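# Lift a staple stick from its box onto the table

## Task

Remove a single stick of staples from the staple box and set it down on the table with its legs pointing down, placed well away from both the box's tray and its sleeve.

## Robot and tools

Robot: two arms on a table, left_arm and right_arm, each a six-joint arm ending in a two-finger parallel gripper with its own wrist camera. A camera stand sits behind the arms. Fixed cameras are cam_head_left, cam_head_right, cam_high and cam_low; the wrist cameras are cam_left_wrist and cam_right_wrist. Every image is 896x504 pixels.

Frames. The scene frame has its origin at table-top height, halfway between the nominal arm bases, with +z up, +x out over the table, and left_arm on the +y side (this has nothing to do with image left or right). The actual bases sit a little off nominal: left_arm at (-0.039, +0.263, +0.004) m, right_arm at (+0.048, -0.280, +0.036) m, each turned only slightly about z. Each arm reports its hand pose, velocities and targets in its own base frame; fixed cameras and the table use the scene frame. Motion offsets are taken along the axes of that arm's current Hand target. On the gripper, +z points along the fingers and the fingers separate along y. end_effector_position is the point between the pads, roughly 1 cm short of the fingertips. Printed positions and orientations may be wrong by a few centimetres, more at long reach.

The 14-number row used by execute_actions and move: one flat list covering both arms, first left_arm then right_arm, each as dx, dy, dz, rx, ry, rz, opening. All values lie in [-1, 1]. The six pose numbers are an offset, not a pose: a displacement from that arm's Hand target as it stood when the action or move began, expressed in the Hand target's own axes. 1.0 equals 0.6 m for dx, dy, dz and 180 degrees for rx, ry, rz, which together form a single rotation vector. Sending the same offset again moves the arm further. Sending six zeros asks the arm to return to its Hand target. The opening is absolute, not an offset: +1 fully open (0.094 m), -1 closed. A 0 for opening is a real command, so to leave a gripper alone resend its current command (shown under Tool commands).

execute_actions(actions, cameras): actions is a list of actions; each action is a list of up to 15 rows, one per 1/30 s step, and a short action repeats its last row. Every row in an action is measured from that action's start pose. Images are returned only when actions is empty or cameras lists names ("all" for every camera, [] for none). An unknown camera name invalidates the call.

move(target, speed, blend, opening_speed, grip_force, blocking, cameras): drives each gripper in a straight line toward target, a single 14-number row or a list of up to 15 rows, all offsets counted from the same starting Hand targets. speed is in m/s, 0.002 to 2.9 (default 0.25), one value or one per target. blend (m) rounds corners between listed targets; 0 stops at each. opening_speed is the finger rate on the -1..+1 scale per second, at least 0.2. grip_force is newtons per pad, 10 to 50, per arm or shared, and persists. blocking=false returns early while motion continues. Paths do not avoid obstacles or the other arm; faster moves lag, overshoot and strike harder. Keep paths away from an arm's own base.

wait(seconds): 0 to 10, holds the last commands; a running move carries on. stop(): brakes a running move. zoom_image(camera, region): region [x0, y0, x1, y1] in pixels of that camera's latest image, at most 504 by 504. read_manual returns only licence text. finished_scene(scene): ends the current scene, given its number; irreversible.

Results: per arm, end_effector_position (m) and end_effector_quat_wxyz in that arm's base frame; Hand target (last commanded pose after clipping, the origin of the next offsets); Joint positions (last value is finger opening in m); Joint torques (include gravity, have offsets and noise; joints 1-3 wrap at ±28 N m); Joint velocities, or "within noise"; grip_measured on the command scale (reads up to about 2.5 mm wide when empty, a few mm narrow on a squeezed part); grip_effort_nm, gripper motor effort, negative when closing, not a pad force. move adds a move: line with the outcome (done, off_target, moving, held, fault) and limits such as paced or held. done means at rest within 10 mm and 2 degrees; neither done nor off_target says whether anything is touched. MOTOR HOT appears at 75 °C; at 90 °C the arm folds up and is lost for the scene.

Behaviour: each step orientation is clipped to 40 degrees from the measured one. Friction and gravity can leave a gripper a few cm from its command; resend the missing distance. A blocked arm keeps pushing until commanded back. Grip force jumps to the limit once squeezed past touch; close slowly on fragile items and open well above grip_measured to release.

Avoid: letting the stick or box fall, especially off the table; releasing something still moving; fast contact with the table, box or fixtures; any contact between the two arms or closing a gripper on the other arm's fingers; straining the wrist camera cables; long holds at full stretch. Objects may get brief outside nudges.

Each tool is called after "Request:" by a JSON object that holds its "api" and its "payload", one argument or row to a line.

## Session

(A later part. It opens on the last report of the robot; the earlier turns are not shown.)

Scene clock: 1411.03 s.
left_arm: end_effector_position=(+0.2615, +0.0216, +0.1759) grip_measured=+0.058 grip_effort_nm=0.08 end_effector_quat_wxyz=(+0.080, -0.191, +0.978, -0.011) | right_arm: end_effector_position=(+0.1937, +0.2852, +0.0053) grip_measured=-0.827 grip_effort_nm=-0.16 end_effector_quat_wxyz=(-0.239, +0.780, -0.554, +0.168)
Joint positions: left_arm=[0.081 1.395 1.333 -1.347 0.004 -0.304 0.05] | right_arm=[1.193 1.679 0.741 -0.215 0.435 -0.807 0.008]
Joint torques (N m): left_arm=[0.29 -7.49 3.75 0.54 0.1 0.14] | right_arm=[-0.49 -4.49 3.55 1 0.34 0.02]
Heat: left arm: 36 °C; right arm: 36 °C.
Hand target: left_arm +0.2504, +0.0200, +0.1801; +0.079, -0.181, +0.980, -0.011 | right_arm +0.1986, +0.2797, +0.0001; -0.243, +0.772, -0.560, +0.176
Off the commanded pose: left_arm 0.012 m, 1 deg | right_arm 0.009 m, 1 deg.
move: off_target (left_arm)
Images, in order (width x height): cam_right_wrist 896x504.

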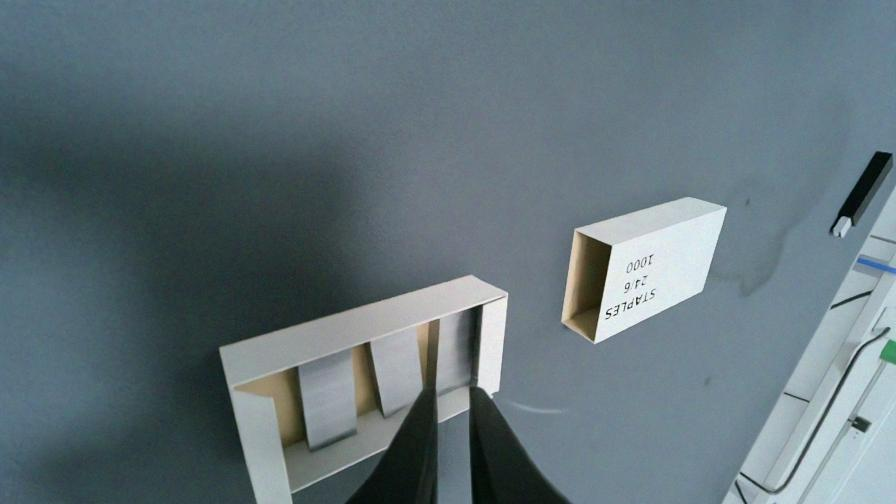

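Request:
{"api": "move", "payload": {
  "target": [
    [0,0,0,0,0,0,0.06, 0,-0.0375,-0.0653,0,0,0,-0.83],
    [0,0,0,0,0,0,0.06, 0,0.017,0.0127,0,0,0,-0.83]
  ],
  "speed": 0.15,
  "cameras": ["cam_right_wrist"]
}}

Request:
{"api": "zoom_image", "payload": {
  "camera": "cam_right_wrist",
  "region": [340, 300, 560, 460]
}}

Scene clock: 1443.63 s.
left_arm: end_effector_position=(+0.2615, +0.0216, +0.1759) grip_measured=+0.058 grip_effort_nm=0.08 end_effector_quat_wxyz=(+0.080, -0.191, +0.978, -0.011) | right_arm: end_effector_position=(+0.1914, +0.2795, -0.0090) grip_measured=-0.827 grip_effort_nm=-0.16 end_effector_quat_wxyz=(-0.234, +0.781, -0.554, +0.169)
Joint positions: left_arm=[0.081 1.395 1.333 -1.347 0.004 -0.304 0.05] | right_arm=[1.193 1.706 0.702 -0.16 0.435 -0.806 0.008]
Joint torques (N m): left_arm=[0.29 -7.5 3.75 0.54 0.1 0.14] | right_arm=[0.32 -4.22 3.95 0.97 0.39 0.11]
Heat: left arm: 36 °C; right arm: 32 °C.
Hand target: left_arm +0.2504, +0.0200, +0.1801; +0.079, -0.181, +0.980, -0.011 | right_arm +0.1948, +0.2785, -0.0120; -0.243, +0.772, -0.560, +0.176
Off the commanded pose: left_arm 0.012 m, 1 deg | right_arm 0.005 m, 2 deg.
move: off_target (left_arm)
Images, in order (width x height): cam_right_wrist 896x504.

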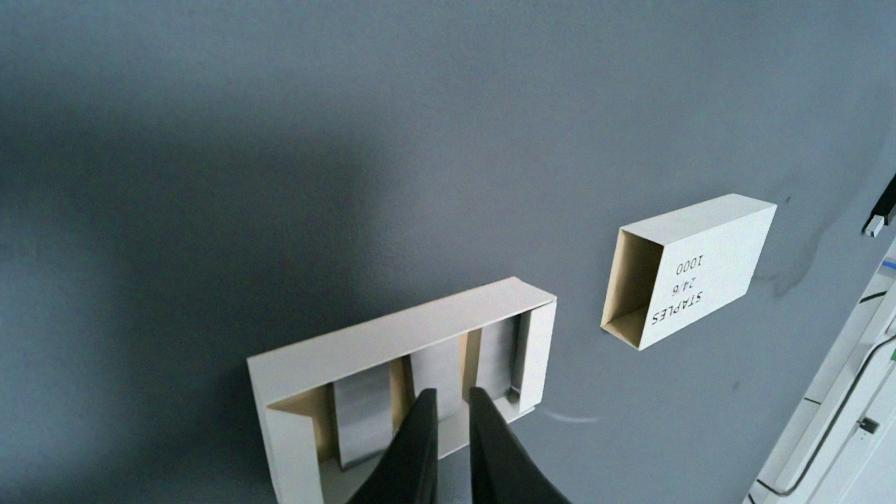

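Scaled by 2.291 from the camera's 896x504 image, which has a finer 1280x720 frame.

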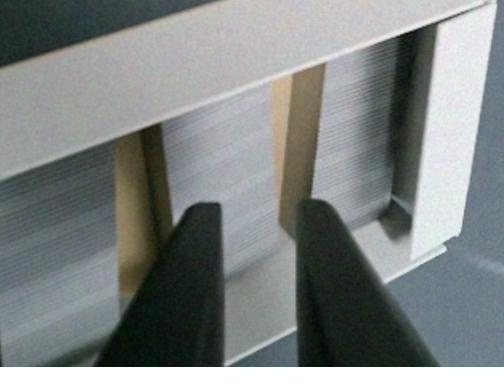

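Request:
{"api": "move", "payload": {
  "target": [0,0,0,0,0,0,0.06, 0,0.0035,0.0105,0,0,0,-0.83],
  "speed": 0.05,
  "cameras": ["cam_right_wrist"]
}}

Request:
{"api": "zoom_image", "payload": {
  "camera": "cam_right_wrist",
  "region": [340, 300, 560, 460]
}}

Scene clock: 1462.40 s.
left_arm: end_effector_position=(+0.2615, +0.0216, +0.1759) grip_measured=+0.058 grip_effort_nm=0.08 end_effector_quat_wxyz=(+0.080, -0.191, +0.978, -0.011) | right_arm: end_effector_position=(+0.1930, +0.2835, -0.0122) grip_measured=-0.827 grip_effort_nm=-0.16 end_effector_quat_wxyz=(-0.240, +0.779, -0.554, +0.168)
Joint positions: left_arm=[0.081 1.395 1.333 -1.347 0.004 -0.304 0.05] | right_arm=[1.193 1.726 0.702 -0.128 0.435 -0.806 0.008]
Joint torques (N m): left_arm=[0.29 -7.49 3.75 0.54 0.1 0.14] | right_arm=[-0.18 -4.01 3.54 0.98 0.37 0.07]
Heat: left arm: 35 °C; right arm: 31 °C.
Hand target: left_arm +0.2504, +0.0200, +0.1801; +0.079, -0.181, +0.980, -0.011 | right_arm +0.1965, +0.2790, -0.0184; -0.243, +0.772, -0.560, +0.176
Off the commanded pose: left_arm 0.012 m, 1 deg | right_arm 0.008 m, 1 deg.
move: off_target (left_arm)
Images, in order (width x height): cam_right_wrist 896x504.

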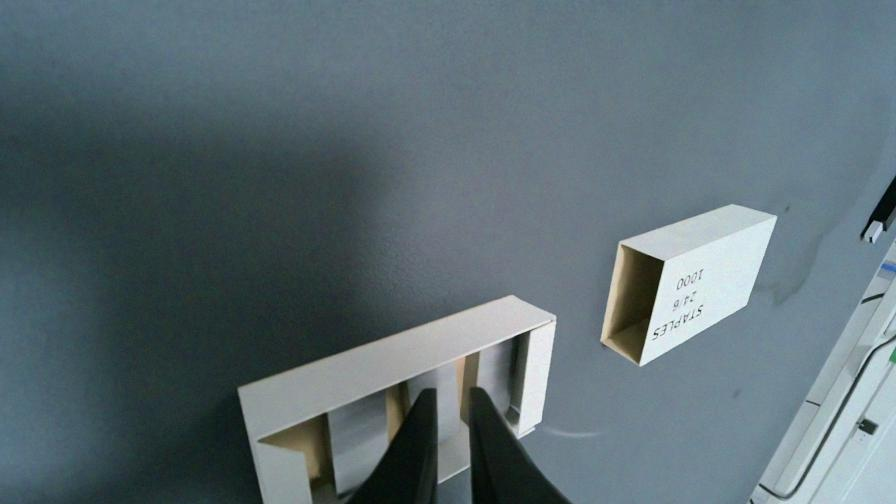

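Scaled by 2.291 from the camera's 896x504 image, which has a finer 1280x720 frame.

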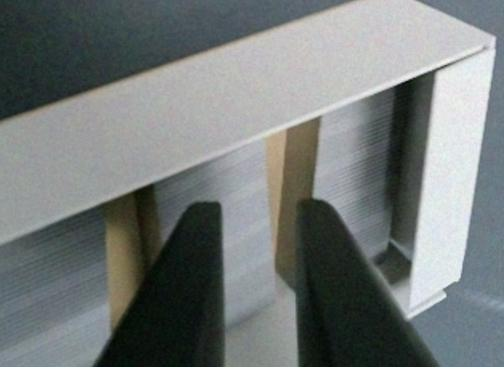

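Request:
{"api": "move", "payload": {
  "target": [0,0,0,0,0,0,0.06, 0.0037,0.0125,0.0097,0,0,0,-0.83],
  "speed": 0.05,
  "cameras": ["cam_right_wrist"]
}}

Request:
{"api": "zoom_image", "payload": {
  "camera": "cam_right_wrist",
  "region": [340, 320, 560, 480]
}}

Scene clock: 1476.47 s.
left_arm: end_effector_position=(+0.2615, +0.0216, +0.1759) grip_measured=+0.058 grip_effort_nm=0.08 end_effector_quat_wxyz=(+0.080, -0.191, +0.978, -0.011) | right_arm: end_effector_position=(+0.1919, +0.2793, -0.0212) grip_measured=-0.827 grip_effort_nm=-0.16 end_effector_quat_wxyz=(-0.240, +0.779, -0.554, +0.169)
Joint positions: left_arm=[0.081 1.395 1.333 -1.347 0.004 -0.304 0.05] | right_arm=[1.193 1.745 0.673 -0.082 0.438 -0.806 0.008]
Joint torques (N m): left_arm=[0.31 -7.5 3.74 0.55 0.09 0.15] | right_arm=[0.06 -3.81 3.52 0.99 0.36 0.1]
Heat: left arm: 35 °C; right arm: 30 °C.
Hand target: left_arm +0.2504, +0.0200, +0.1801; +0.079, -0.181, +0.980, -0.011 | right_arm +0.1945, +0.2761, -0.0275; -0.243, +0.772, -0.560, +0.176
Off the commanded pose: left_arm 0.012 m, 1 deg | right_arm 0.008 m, 1 deg.
move: off_target (left_arm)
Images, in order (width x height): cam_right_wrist 896x504.

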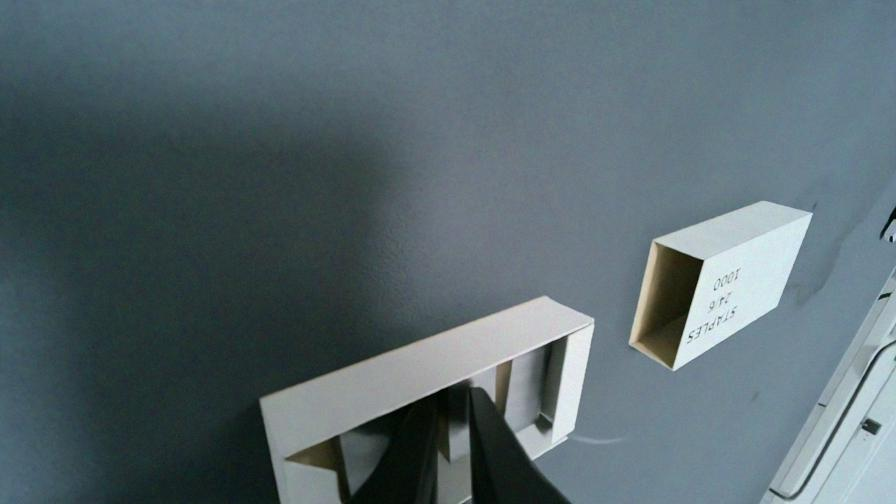

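Scaled by 2.291 from the camera's 896x504 image, which has a finer 1280x720 frame.

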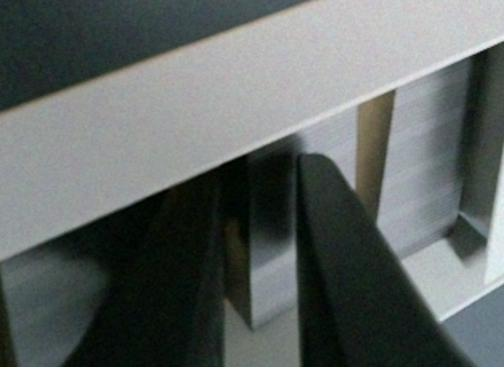

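Request:
{"api": "move", "payload": {
  "target": [0,0,0,0,0,0,0.06, 0,0.0137,-0.0096,0,0,0,-0.83],
  "speed": 0.03,
  "cameras": ["cam_right_wrist"]
}}

Request:
{"api": "zoom_image", "payload": {
  "camera": "cam_right_wrist",
  "region": [340, 320, 560, 480]
}}

Scene clock: 1489.10 s.
left_arm: end_effector_position=(+0.2615, +0.0216, +0.1759) grip_measured=+0.058 grip_effort_nm=0.08 end_effector_quat_wxyz=(+0.080, -0.191, +0.978, -0.011) | right_arm: end_effector_position=(+0.1900, +0.2774, -0.0224) grip_measured=-0.827 grip_effort_nm=-0.16 end_effector_quat_wxyz=(-0.245, +0.773, -0.559, +0.175)
Joint positions: left_arm=[0.081 1.395 1.333 -1.347 0.004 -0.304 0.05] | right_arm=[1.207 1.745 0.656 -0.063 0.459 -0.781 0.008]
Joint torques (N m): left_arm=[0.31 -7.49 3.75 0.54 0.1 0.14] | right_arm=[0.49 -4.88 3.14 0.74 0.24 0.16]
Heat: left arm: 35 °C; right arm: 30 °C.
Hand target: left_arm +0.2504, +0.0200, +0.1801; +0.079, -0.181, +0.980, -0.011 | right_arm +0.1850, +0.2729, -0.0274; -0.243, +0.772, -0.560, +0.176
Off the commanded pose: left_arm 0.012 m, 1 deg | right_arm 0.008 m, 0 deg.
move: off_target (left_arm)
Images, in order (width x height): cam_right_wrist 896x504.

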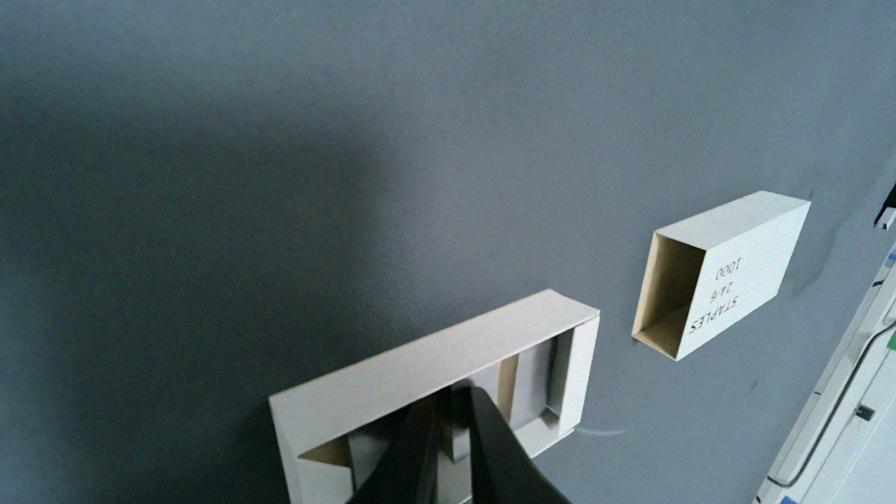

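Scaled by 2.291 from the camera's 896x504 image, which has a finer 1280x720 frame.

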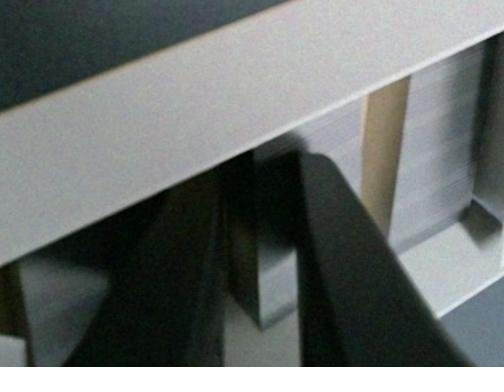

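Request:
{"api": "move", "payload": {
  "target": [0,0,0,0,0,0,0.06, 0,0.0082,-0.0058,0,0,0,-0.83],
  "speed": 0.03,
  "cameras": ["cam_right_wrist"]
}}

Request:
{"api": "zoom_image", "payload": {
  "camera": "cam_right_wrist",
  "region": [340, 320, 560, 480]
}}

Scene clock: 1498.10 s.
left_arm: end_effector_position=(+0.2615, +0.0216, +0.1759) grip_measured=+0.058 grip_effort_nm=0.08 end_effector_quat_wxyz=(+0.080, -0.191, +0.978, -0.011) | right_arm: end_effector_position=(+0.1871, +0.2767, -0.0226) grip_measured=-0.827 grip_effort_nm=-0.16 end_effector_quat_wxyz=(-0.249, +0.770, -0.559, +0.181)
Joint positions: left_arm=[0.081 1.395 1.333 -1.347 0.004 -0.304 0.05] | right_arm=[1.226 1.745 0.647 -0.057 0.481 -0.763 0.008]
Joint torques (N m): left_arm=[0.29 -7.49 3.75 0.54 0.09 0.14] | right_arm=[0.55 -5.53 2.92 0.6 0.1 0.16]
Heat: left arm: 35 °C; right arm: 30 °C.
Hand target: left_arm +0.2504, +0.0200, +0.1801; +0.079, -0.181, +0.980, -0.011 | right_arm +0.1793, +0.2711, -0.0274; -0.243, +0.772, -0.560, +0.176
Off the commanded pose: left_arm 0.012 m, 1 deg | right_arm 0.011 m, 1 deg.
move: off_target (left_arm, right_arm)
Images, in order (width x height): cam_right_wrist 896x504.

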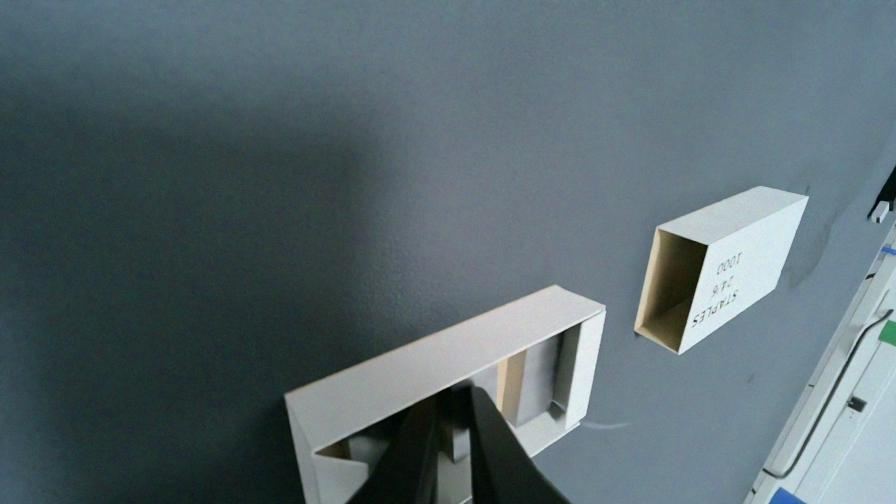

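Scaled by 2.291 from the camera's 896x504 image, which has a finer 1280x720 frame.

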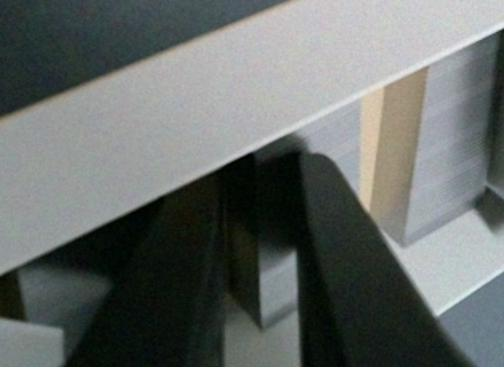

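Request:
{"api": "move", "payload": {
  "target": [0,0,0,0,0,0,0.06, 0,0.0011,-0.013,0,0,0,-0.83],
  "speed": 0.03,
  "cameras": ["cam_right_wrist"]
}}

Request:
{"api": "zoom_image", "payload": {
  "camera": "cam_right_wrist",
  "region": [340, 320, 560, 480]
}}

Scene clock: 1562.47 s.
left_arm: end_effector_position=(+0.2615, +0.0216, +0.1759) grip_measured=+0.058 grip_effort_nm=0.08 end_effector_quat_wxyz=(+0.080, -0.191, +0.978, -0.011) | right_arm: end_effector_position=(+0.1828, +0.2778, -0.0221) grip_measured=-0.827 grip_effort_nm=-0.16 end_effector_quat_wxyz=(-0.252, +0.769, -0.559, +0.178)
Joint positions: left_arm=[0.081 1.395 1.333 -1.347 0.004 -0.304 0.05] | right_arm=[1.241 1.739 0.641 -0.057 0.484 -0.748 0.008]
Joint torques (N m): left_arm=[0.29 -7.49 3.75 0.54 0.1 0.14] | right_arm=[0.53 -7.12 3.25 0.3 0.14 0.2]
Heat: left arm: 34 °C; right arm: 29 °C.
Hand target: left_arm +0.2504, +0.0200, +0.1801; +0.079, -0.181, +0.980, -0.011 | right_arm +0.1745, +0.2695, -0.0214; -0.243, +0.772, -0.560, +0.176
Off the commanded pose: left_arm 0.012 m, 1 deg | right_arm 0.012 m, 1 deg.
move: off_target (left_arm, right_arm)
Images, in order (width x height): cam_right_wrist 896x504.

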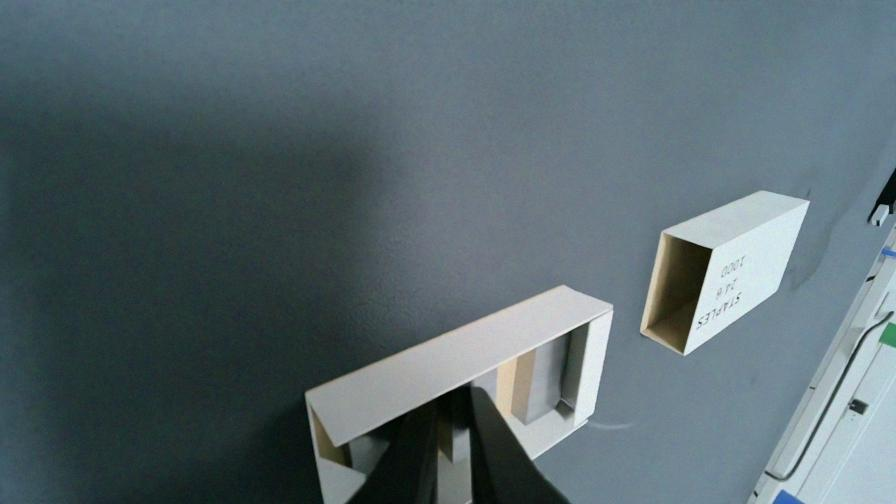

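Scaled by 2.291 from the camera's 896x504 image, which has a finer 1280x720 frame.

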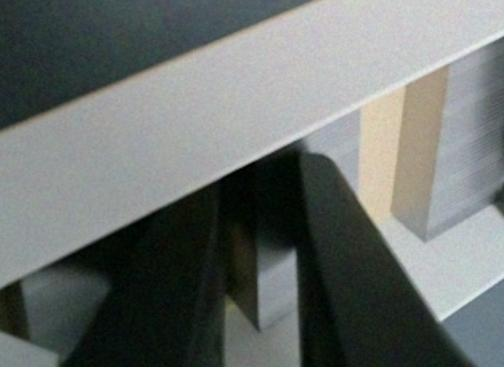

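Request:
{"api": "move", "payload": {
  "target": [
    [0,0,0,0,0,0,0.06, -0.0088,-0.0443,-0.0328,0,0,0,-0.83],
    [0,0,0,0,0,0,0.06, -0.0037,-0.0768,-0.0507,-0.1944,0,0,-0.59]
  ],
  "speed": 0.12,
  "blend": [0.008, 0],
  "cameras": ["cam_right_wrist"]
}}

Request:
{"api": "zoom_image", "payload": {
  "camera": "cam_right_wrist",
  "region": [320, 180, 600, 380]
}}

Scene clock: 1599.87 s.
left_arm: end_effector_position=(+0.2615, +0.0216, +0.1759) grip_measured=+0.058 grip_effort_nm=0.08 end_effector_quat_wxyz=(+0.080, -0.191, +0.978, -0.011) | right_arm: end_effector_position=(+0.1893, +0.2679, +0.0263) grip_measured=-0.593 grip_effort_nm=0.12 end_effector_quat_wxyz=(+0.006, +0.807, -0.590, +0.011)
Joint positions: left_arm=[0.081 1.395 1.333 -1.347 0.004 -0.304 0.05] | right_arm=[0.965 1.867 1.244 -0.959 0.022 -0.915 0.019]
Joint torques (N m): left_arm=[0.31 -7.5 3.77 0.54 0.1 0.14] | right_arm=[-0.43 -5.23 8.9 -0.16 -0.23 -0.03]
Heat: left arm: 34 °C; right arm: 30 °C.
Hand target: left_arm +0.2504, +0.0200, +0.1801; +0.079, -0.181, +0.980, -0.011 | right_arm +0.1932, +0.2780, +0.0299; +0.001, +0.810, -0.587, -0.001
Off the commanded pose: left_arm 0.012 m, 1 deg | right_arm 0.011 m, 2 deg.
move: off_target (left_arm, right_arm); target 2's new opening was sent with right_arm's hand 0.011 m and 2 deg from that target
Images, in order (width x height): cam_right_wrist 896x504.

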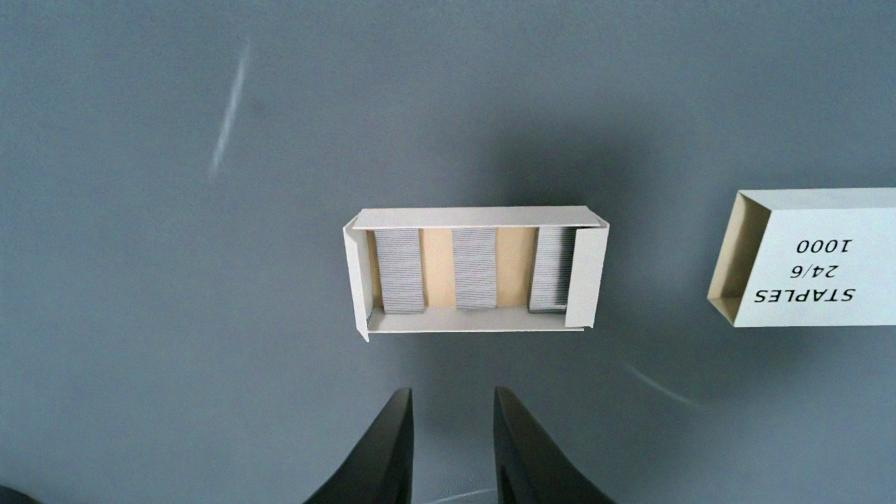

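Scaled by 1.800 from the camera's 896x504 image, which has a finer 1280x720 frame.

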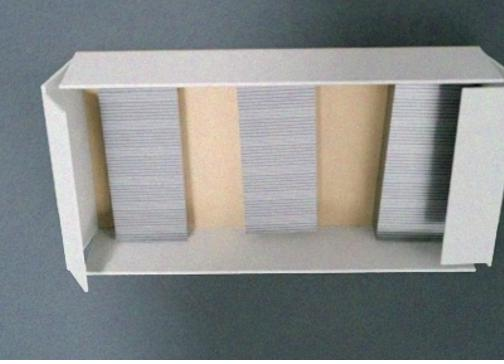

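Request:
{"api": "move", "payload": {
  "target": [0,0,0,0,0,0,0.06, 0.002,0.0018,0.0598,0,0,-0.0128,-0.621],
  "speed": 0.1,
  "cameras": ["cam_right_wrist"]
}}

Request:
{"api": "zoom_image", "payload": {
  "camera": "cam_right_wrist",
  "region": [340, 260, 600, 450]
}}

Scene clock: 1639.57 s.
left_arm: end_effector_position=(+0.2615, +0.0216, +0.1759) grip_measured=+0.058 grip_effort_nm=0.08 end_effector_quat_wxyz=(+0.080, -0.191, +0.978, -0.011) | right_arm: end_effector_position=(+0.1959, +0.2774, +0.0050) grip_measured=-0.618 grip_effort_nm=-0.16 end_effector_quat_wxyz=(-0.007, +0.819, -0.573, +0.011)
Joint positions: left_arm=[0.081 1.395 1.333 -1.347 0.004 -0.304 0.05] | right_arm=[0.965 1.92 1.222 -0.861 0.022 -0.956 0.018]
Joint torques (N m): left_arm=[0.28 -7.5 3.77 0.54 0.1 0.14] | right_arm=[-0.5 -5.63 4.15 0.23 -0.22 -0.02]
Heat: left arm: 33 °C; right arm: 33 °C.
Hand target: left_arm +0.2504, +0.0200, +0.1801; +0.079, -0.181, +0.980, -0.011 | right_arm +0.1925, +0.2765, -0.0059; +0.001, +0.821, -0.571, -0.001
Off the commanded pose: left_arm 0.012 m, 1 deg | right_arm 0.011 m, 2 deg.
move: off_target (left_arm, right_arm)
Images, in order (width x height): cam_right_wrist 896x504.

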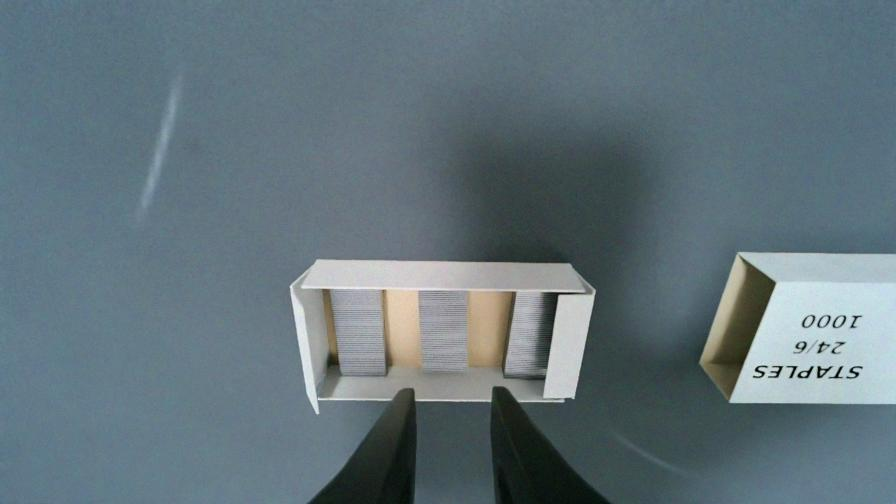

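Scaled by 1.938 from the camera's 896x504 image, which has a finer 1280x720 frame.

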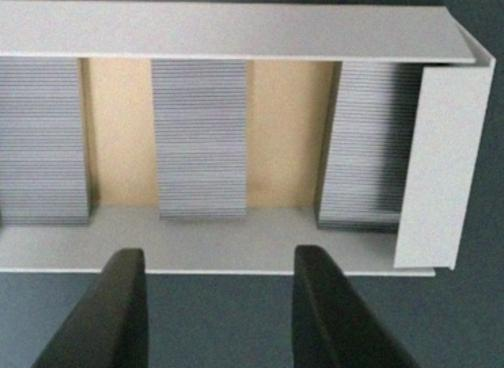

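Request:
{"api": "move", "payload": {
  "target": [0,0,0,0,0,0,0.06, -0.0035,0.0003,0.025,0,0,0,-0.621],
  "speed": 0.08,
  "cameras": ["cam_right_wrist"]
}}

Request:
{"api": "zoom_image", "payload": {
  "camera": "cam_right_wrist",
  "region": [340, 280, 600, 470]
}}

Scene clock: 1664.97 s.
left_arm: end_effector_position=(+0.2615, +0.0216, +0.1759) grip_measured=+0.058 grip_effort_nm=0.08 end_effector_quat_wxyz=(+0.080, -0.191, +0.978, -0.011) | right_arm: end_effector_position=(+0.1970, +0.2790, -0.0096) grip_measured=-0.618 grip_effort_nm=-0.16 end_effector_quat_wxyz=(-0.007, +0.819, -0.573, +0.011)
Joint positions: left_arm=[0.081 1.395 1.333 -1.347 0.004 -0.304 0.05] | right_arm=[0.965 1.95 1.201 -0.807 0.022 -0.956 0.018]
Joint torques (N m): left_arm=[0.29 -7.5 3.75 0.54 0.09 0.14] | right_arm=[-0.01 -5.67 4 0.2 -0.23 0.04]
Heat: left arm: 33 °C; right arm: 30 °C.
Hand target: left_arm +0.2504, +0.0200, +0.1801; +0.079, -0.181, +0.980, -0.011 | right_arm +0.1916, +0.2784, -0.0209; +0.001, +0.821, -0.571, -0.001
Off the commanded pose: left_arm 0.012 m, 1 deg | right_arm 0.013 m, 2 deg.
move: off_target (left_arm, right_arm)
Images, in order (width x height): cam_right_wrist 896x504.

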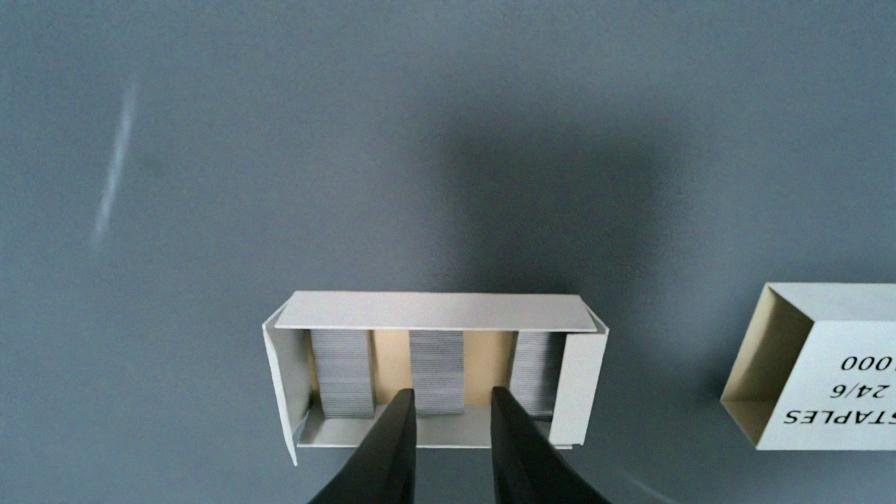

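Scaled by 1.938 from the camera's 896x504 image, which has a finer 1280x720 frame.

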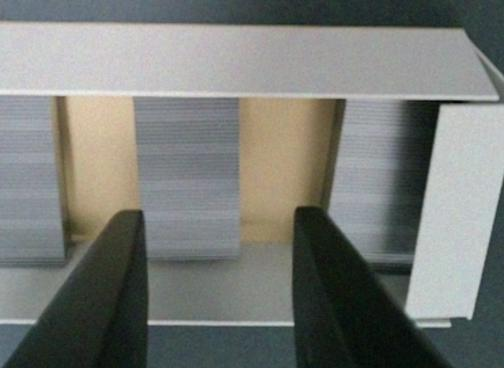

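Request:
{"api": "move", "payload": {
  "target": [0,0,0,0,0,0,0.06, -0.002,0.0055,0.025,0,0,0,-0.579],
  "speed": 0.05,
  "cameras": ["cam_right_wrist"]
}}

Request:
{"api": "zoom_image", "payload": {
  "camera": "cam_right_wrist",
  "region": [340, 300, 600, 490]
}}

Scene clock: 1687.23 s.
left_arm: end_effector_position=(+0.2615, +0.0216, +0.1759) grip_measured=+0.058 grip_effort_nm=0.08 end_effector_quat_wxyz=(+0.080, -0.191, +0.978, -0.011) | right_arm: end_effector_position=(+0.1962, +0.2779, -0.0242) grip_measured=-0.582 grip_effort_nm=0.12 end_effector_quat_wxyz=(-0.008, +0.819, -0.573, +0.011)
Joint positions: left_arm=[0.081 1.395 1.333 -1.347 0.004 -0.304 0.05] | right_arm=[0.965 1.973 1.167 -0.749 0.022 -0.956 0.02]
Joint torques (N m): left_arm=[0.29 -7.49 3.75 0.55 0.1 0.14] | right_arm=[0.4 -5.65 3.86 0.24 -0.23 0.1]
Heat: left arm: 33 °C; right arm: 30 °C.
Hand target: left_arm +0.2504, +0.0200, +0.1801; +0.079, -0.181, +0.980, -0.011 | right_arm +0.1880, +0.2783, -0.0359; +0.001, +0.821, -0.571, -0.001
Off the commanded pose: left_arm 0.012 m, 1 deg | right_arm 0.014 m, 2 deg.
move: off_target (left_arm, right_arm)
Images, in order (width x height): cam_right_wrist 896x504.

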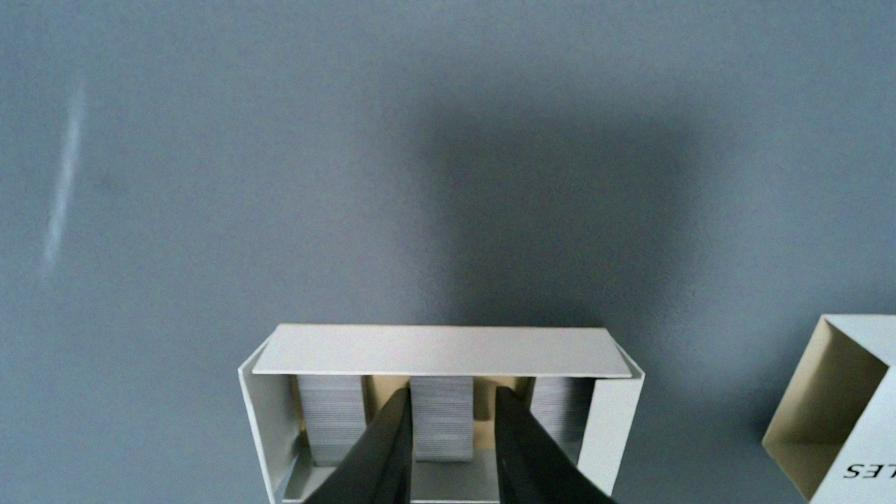

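Scaled by 1.938 from the camera's 896x504 image, which has a finer 1280x720 frame.

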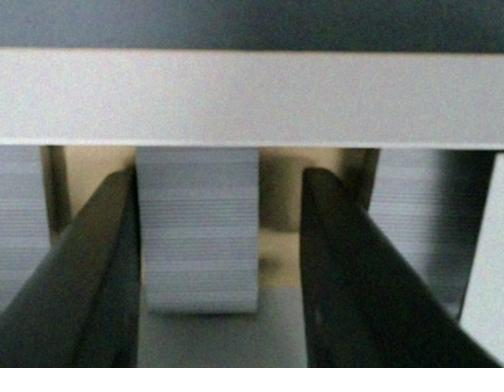

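Request:
{"api": "move", "payload": {
  "target": [0,0,0,0,0,0,0.06, 0,0,0,0,0,0,-0.78],
  "grip_force": [50, 15],
  "opening_speed": 0.3,
  "cameras": ["cam_right_wrist"]
}}

Request:
{"api": "zoom_image", "payload": {
  "camera": "cam_right_wrist",
  "region": [340, 300, 600, 490]
}}

Scene clock: 1697.07 s.
left_arm: end_effector_position=(+0.2615, +0.0216, +0.1759) grip_measured=+0.058 grip_effort_nm=0.08 end_effector_quat_wxyz=(+0.080, -0.191, +0.978, -0.011) | right_arm: end_effector_position=(+0.1962, +0.2779, -0.0242) grip_measured=-0.714 grip_effort_nm=-0.40 end_effector_quat_wxyz=(-0.008, +0.819, -0.573, +0.011)
Joint positions: left_arm=[0.081 1.395 1.333 -1.347 0.004 -0.304 0.05] | right_arm=[0.965 1.973 1.167 -0.749 0.022 -0.956 0.013]
Joint torques (N m): left_arm=[0.29 -7.5 3.77 0.55 0.1 0.14] | right_arm=[0.4 -5.65 3.88 0.21 -0.22 0.09]
Heat: left arm: 33 °C; right arm: 30 °C.
Hand target: left_arm +0.2504, +0.0200, +0.1801; +0.079, -0.181, +0.980, -0.011 | right_arm +0.1880, +0.2783, -0.0359; +0.001, +0.821, -0.571, -0.001
Off the commanded pose: left_arm 0.012 m, 1 deg | right_arm 0.014 m, 2 deg.
grip_force (N): 50, 15
move: off_target (left_arm, right_arm)
Images, in order (width x height): cam_right_wrist 896x504.

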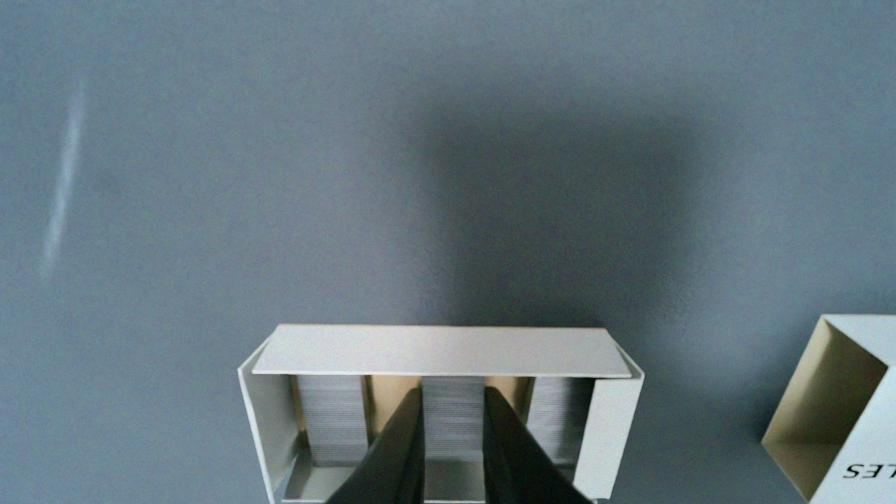

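Scaled by 1.938 from the camera's 896x504 image, which has a finer 1280x720 frame.

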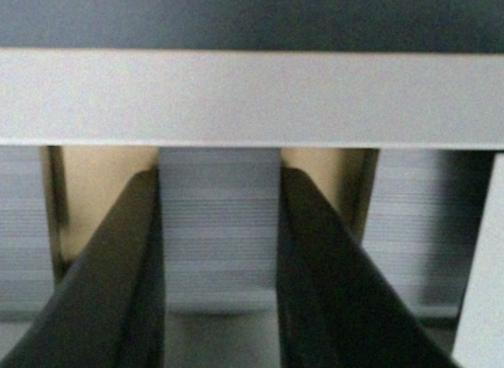

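Request:
{"api": "move", "payload": {
  "target": [
    [0,0,0,0,0,0,0.06, -0.0003,-0.0208,-0.0732,0,0,0,-0.78],
    [0,0,0,0,0,0,0.06, -0.0043,-0.0293,-0.1598,0,0,0,-0.78],
    [0,0,0,0,0,0,0.06, 0.3742,0.0377,-0.1348,0,0,0.228,-0.78]
  ],
  "speed": [0.06, 0.15, 0.25],
  "blend": [0.004, 0.02, 0],
  "cameras": ["cam_right_wrist", "cam_high"]
}}

Scene clock: 1730.30 s.
left_arm: end_effector_position=(+0.2615, +0.0216, +0.1759) grip_measured=+0.058 grip_effort_nm=0.08 end_effector_quat_wxyz=(+0.080, -0.191, +0.978, -0.011) | right_arm: end_effector_position=(+0.2460, +0.0551, +0.0418) grip_measured=-0.714 grip_effort_nm=-0.40 end_effector_quat_wxyz=(-0.020, -0.561, +0.827, -0.002)
Joint positions: left_arm=[0.081 1.395 1.333 -1.347 0.004 -0.304 0.05] | right_arm=[0.23 1.593 0.986 -1 0.019 -0.962 0.013]
Joint torques (N m): left_arm=[0.29 -7.49 3.75 0.54 0.09 0.14] | right_arm=[0.05 -6.95 4.05 0.1 -0.17 -0.02]
Heat: left arm: 33 °C; right arm: 30 °C.
Hand target: left_arm +0.2504, +0.0200, +0.1801; +0.079, -0.181, +0.980, -0.011 | right_arm +0.2454, +0.0601, +0.0449; -0.001, -0.569, +0.822, +0.000
Off the commanded pose: left_arm 0.012 m, 1 deg | right_arm 0.006 m, 2 deg.
grip_force (N): 50, 15
move: off_target (left_arm)
Images, in order (width x height): cam_high 896x504, cam_right_wrist 896x504.

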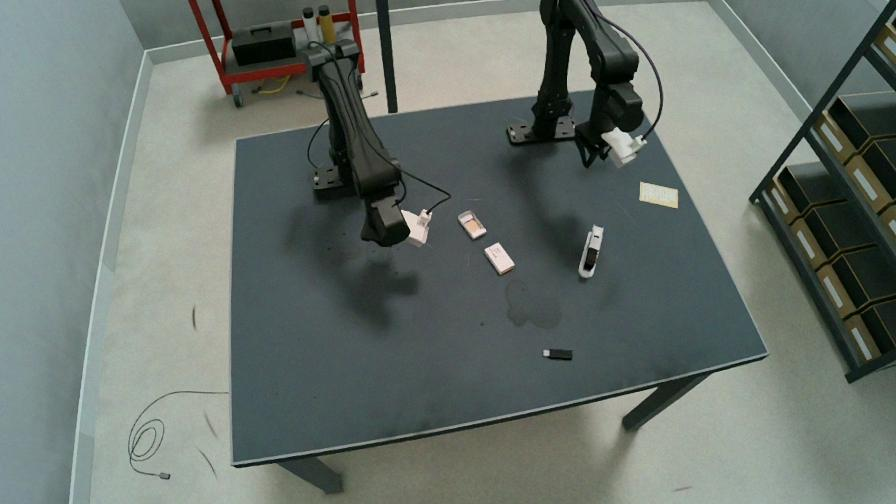

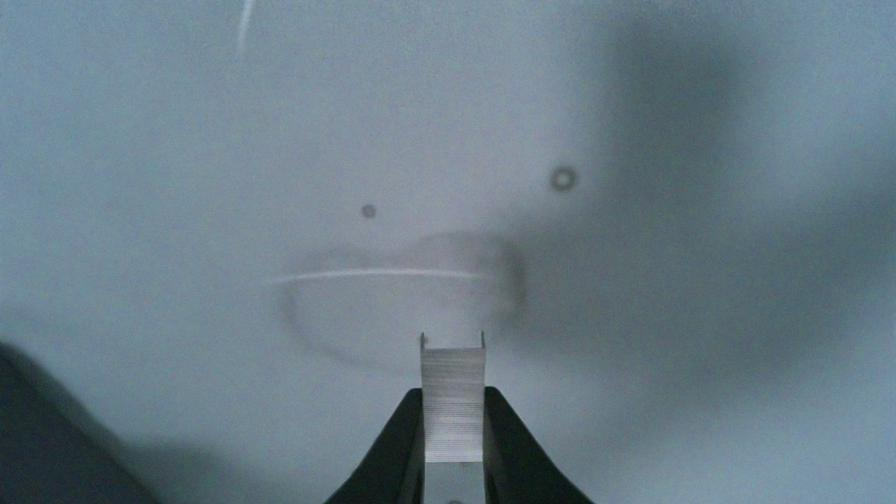

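Request:
{"api": "move", "payload": {
  "target": [
    [0,0,0,0,0,0,0.06, 0,0,0.1157,0,0,0,-0.78],
    [0,0,0,0,0,0,0.06, 0,0,0.1307,0,0,0,-0.78]
  ],
  "speed": [0.1, 0.02],
  "cameras": ["cam_right_wrist"]
}}

Request:
{"api": "zoom_image", "payload": {
  "camera": "cam_right_wrist",
  "region": [380, 300, 530, 400]
}}

Scene clock: 1749.90 s.
left_arm: end_effector_position=(+0.2615, +0.0216, +0.1759) grip_measured=+0.058 grip_effort_nm=0.08 end_effector_quat_wxyz=(+0.080, -0.191, +0.978, -0.011) | right_arm: end_effector_position=(+0.2478, +0.0555, -0.0251) grip_measured=-0.714 grip_effort_nm=-0.40 end_effector_quat_wxyz=(-0.003, -0.562, +0.827, -0.009)
Joint positions: left_arm=[0.081 1.395 1.333 -1.347 0.004 -0.304 0.05] | right_arm=[0.23 1.703 0.802 -0.669 0.019 -0.964 0.013]
Joint torques (N m): left_arm=[0.29 -7.49 3.75 0.54 0.09 0.15] | right_arm=[0.03 -3.58 3.49 0.29 -0.16 -0.02]
Heat: left arm: 32 °C; right arm: 30 °C.
Hand target: left_arm +0.2504, +0.0200, +0.1801; +0.079, -0.181, +0.980, -0.011 | right_arm +0.2452, +0.0600, -0.0335; -0.001, -0.569, +0.822, +0.000
Off the commanded pose: left_arm 0.012 m, 1 deg | right_arm 0.010 m, 1 deg.
grip_force (N): 50, 15
move: off_target (left_arm)
Images, in order (width x height): cam_right_wrist 896x504.

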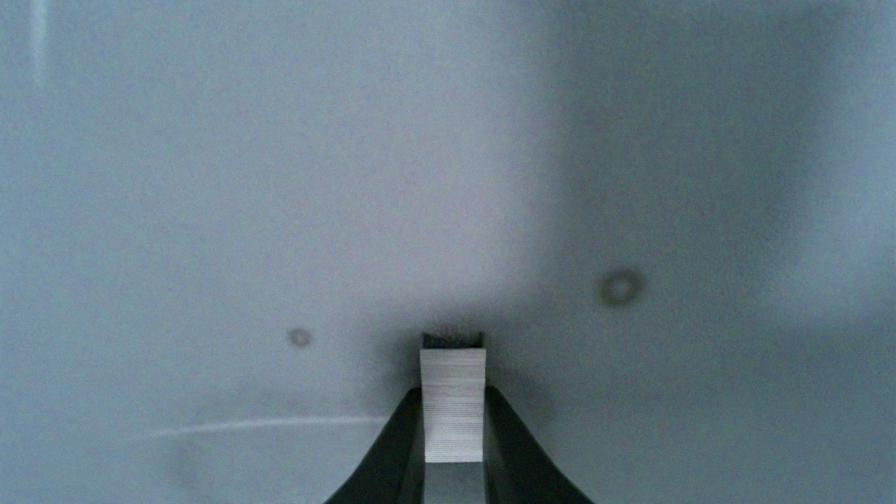

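Scaled by 3.360 from the camera's 896x504 image, which has a finer 1280x720 frame.

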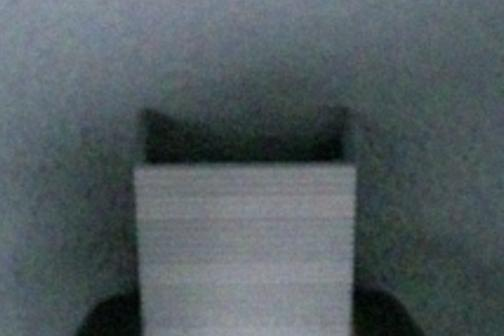

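Request:
{"api": "move", "payload": {
  "target": [
    [0,0,0,0,0,0,0.06, 0,0,-0.0083,0,0,0,-0.78],
    [0,0,0,0,0,0,0.06, 0,0,-0.0083,0,0,0,-0.55]
  ],
  "speed": 0.03,
  "opening_speed": 0.2,
  "cameras": ["cam_right_wrist"]
}}

Scene clock: 1769.10 s.
left_arm: end_effector_position=(+0.2615, +0.0216, +0.1759) grip_measured=+0.058 grip_effort_nm=0.08 end_effector_quat_wxyz=(+0.080, -0.191, +0.978, -0.011) | right_arm: end_effector_position=(+0.2478, +0.0555, -0.0251) grip_measured=-0.553 grip_effort_nm=0.12 end_effector_quat_wxyz=(-0.003, -0.562, +0.827, -0.009)
Joint positions: left_arm=[0.081 1.395 1.333 -1.347 0.004 -0.304 0.05] | right_arm=[0.23 1.703 0.802 -0.669 0.019 -0.964 0.021]
Joint torques (N m): left_arm=[0.31 -7.5 3.75 0.54 0.1 0.14] | right_arm=[-0.01 -4.38 4.14 0.09 -0.17 -0.03]
Heat: left arm: 32 °C; right arm: 29 °C.
Hand target: left_arm +0.2504, +0.0200, +0.1801; +0.079, -0.181, +0.980, -0.011 | right_arm +0.2452, +0.0600, -0.0285; -0.001, -0.569, +0.822, +0.000
Off the commanded pose: left_arm 0.012 m, 1 deg | right_arm 0.006 m, 1 deg.
grip_force (N): 50, 15
move: off_target (left_arm)
Images, in order (width x height): cam_right_wrist 896x504.

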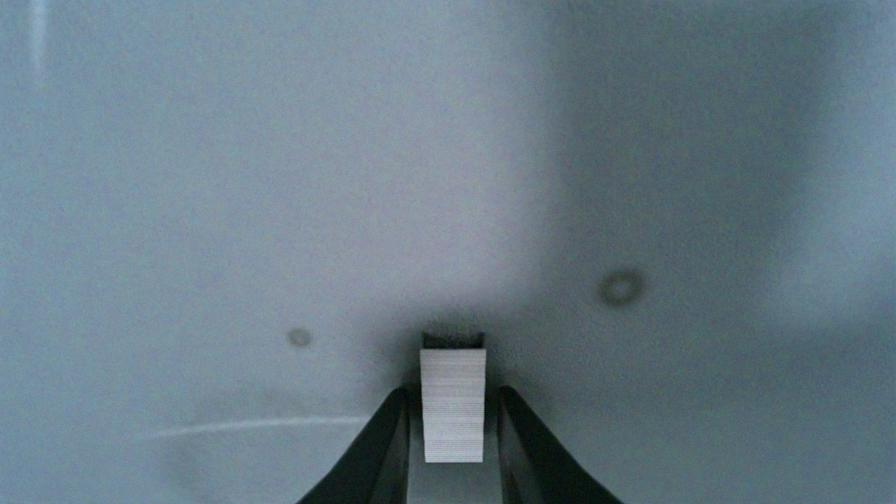

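Request:
{"api": "move", "payload": {
  "target": [0,0,0,0,0,0,0.06, 0,0,-0.14,0,0,0,-0.55],
  "speed": 0.1,
  "cameras": ["cam_right_wrist", "cam_high"]
}}

Scene clock: 1775.80 s.
left_arm: end_effector_position=(+0.2615, +0.0216, +0.1759) grip_measured=+0.058 grip_effort_nm=0.08 end_effector_quat_wxyz=(+0.080, -0.191, +0.978, -0.011) | right_arm: end_effector_position=(+0.2340, +0.0523, +0.0400) grip_measured=-0.553 grip_effort_nm=0.12 end_effector_quat_wxyz=(-0.031, -0.562, +0.827, +0.002)
Joint positions: left_arm=[0.081 1.395 1.333 -1.347 0.004 -0.304 0.05] | right_arm=[0.23 1.571 0.956 -1.014 0.019 -0.964 0.021]
Joint torques (N m): left_arm=[0.29 -7.5 3.75 0.54 0.09 0.14] | right_arm=[0.03 -6.34 8.42 -0.21 -0.16 -0.02]
Heat: left arm: 32 °C; right arm: 30 °C.
Hand target: left_arm +0.2504, +0.0200, +0.1801; +0.079, -0.181, +0.980, -0.011 | right_arm +0.2454, +0.0601, +0.0555; -0.001, -0.569, +0.822, +0.000
Off the commanded pose: left_arm 0.012 m, 1 deg | right_arm 0.021 m, 4 deg.
grip_force (N): 50, 15
move: off_target (left_arm, right_arm)
Images, in order (width x height): cam_high 896x504, cam_right_wrist 896x504.

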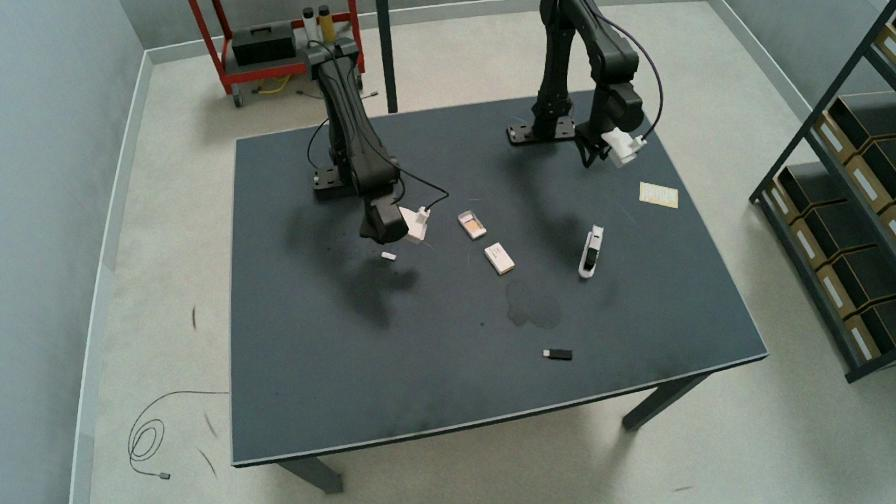

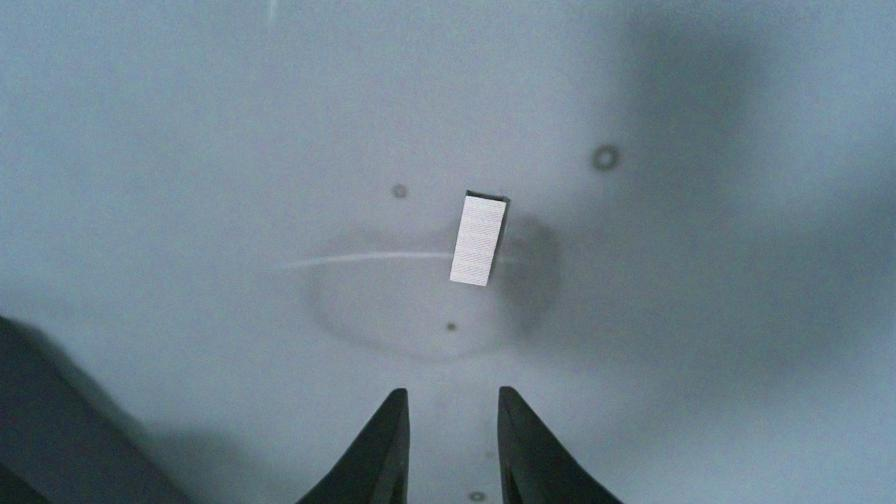

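Request:
{"api": "zoom_image", "payload": {
  "camera": "cam_right_wrist",
  "region": [400, 150, 580, 330]
}}

Request:
{"api": "zoom_image", "payload": {
  "camera": "cam_high",
  "region": [350, 180, 550, 300]
}}

Scaled by 2.800 from the camera's 896x504 image, which has a finer 1280x720 frame.

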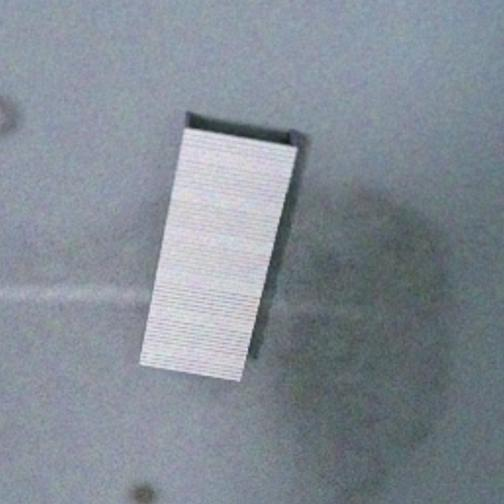

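Scaled by 2.520 from the camera's 896x504 image, which has a finer 1280x720 frame.

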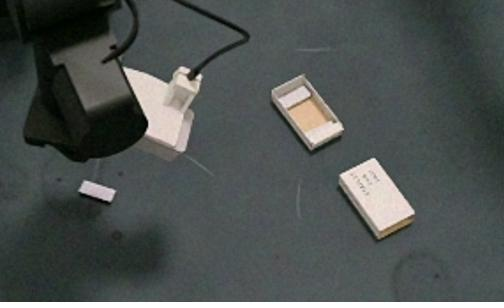

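Request:
{"api": "finished_scene", "payload": {
  "scene": 2
}}

The scene is finished: the task was done.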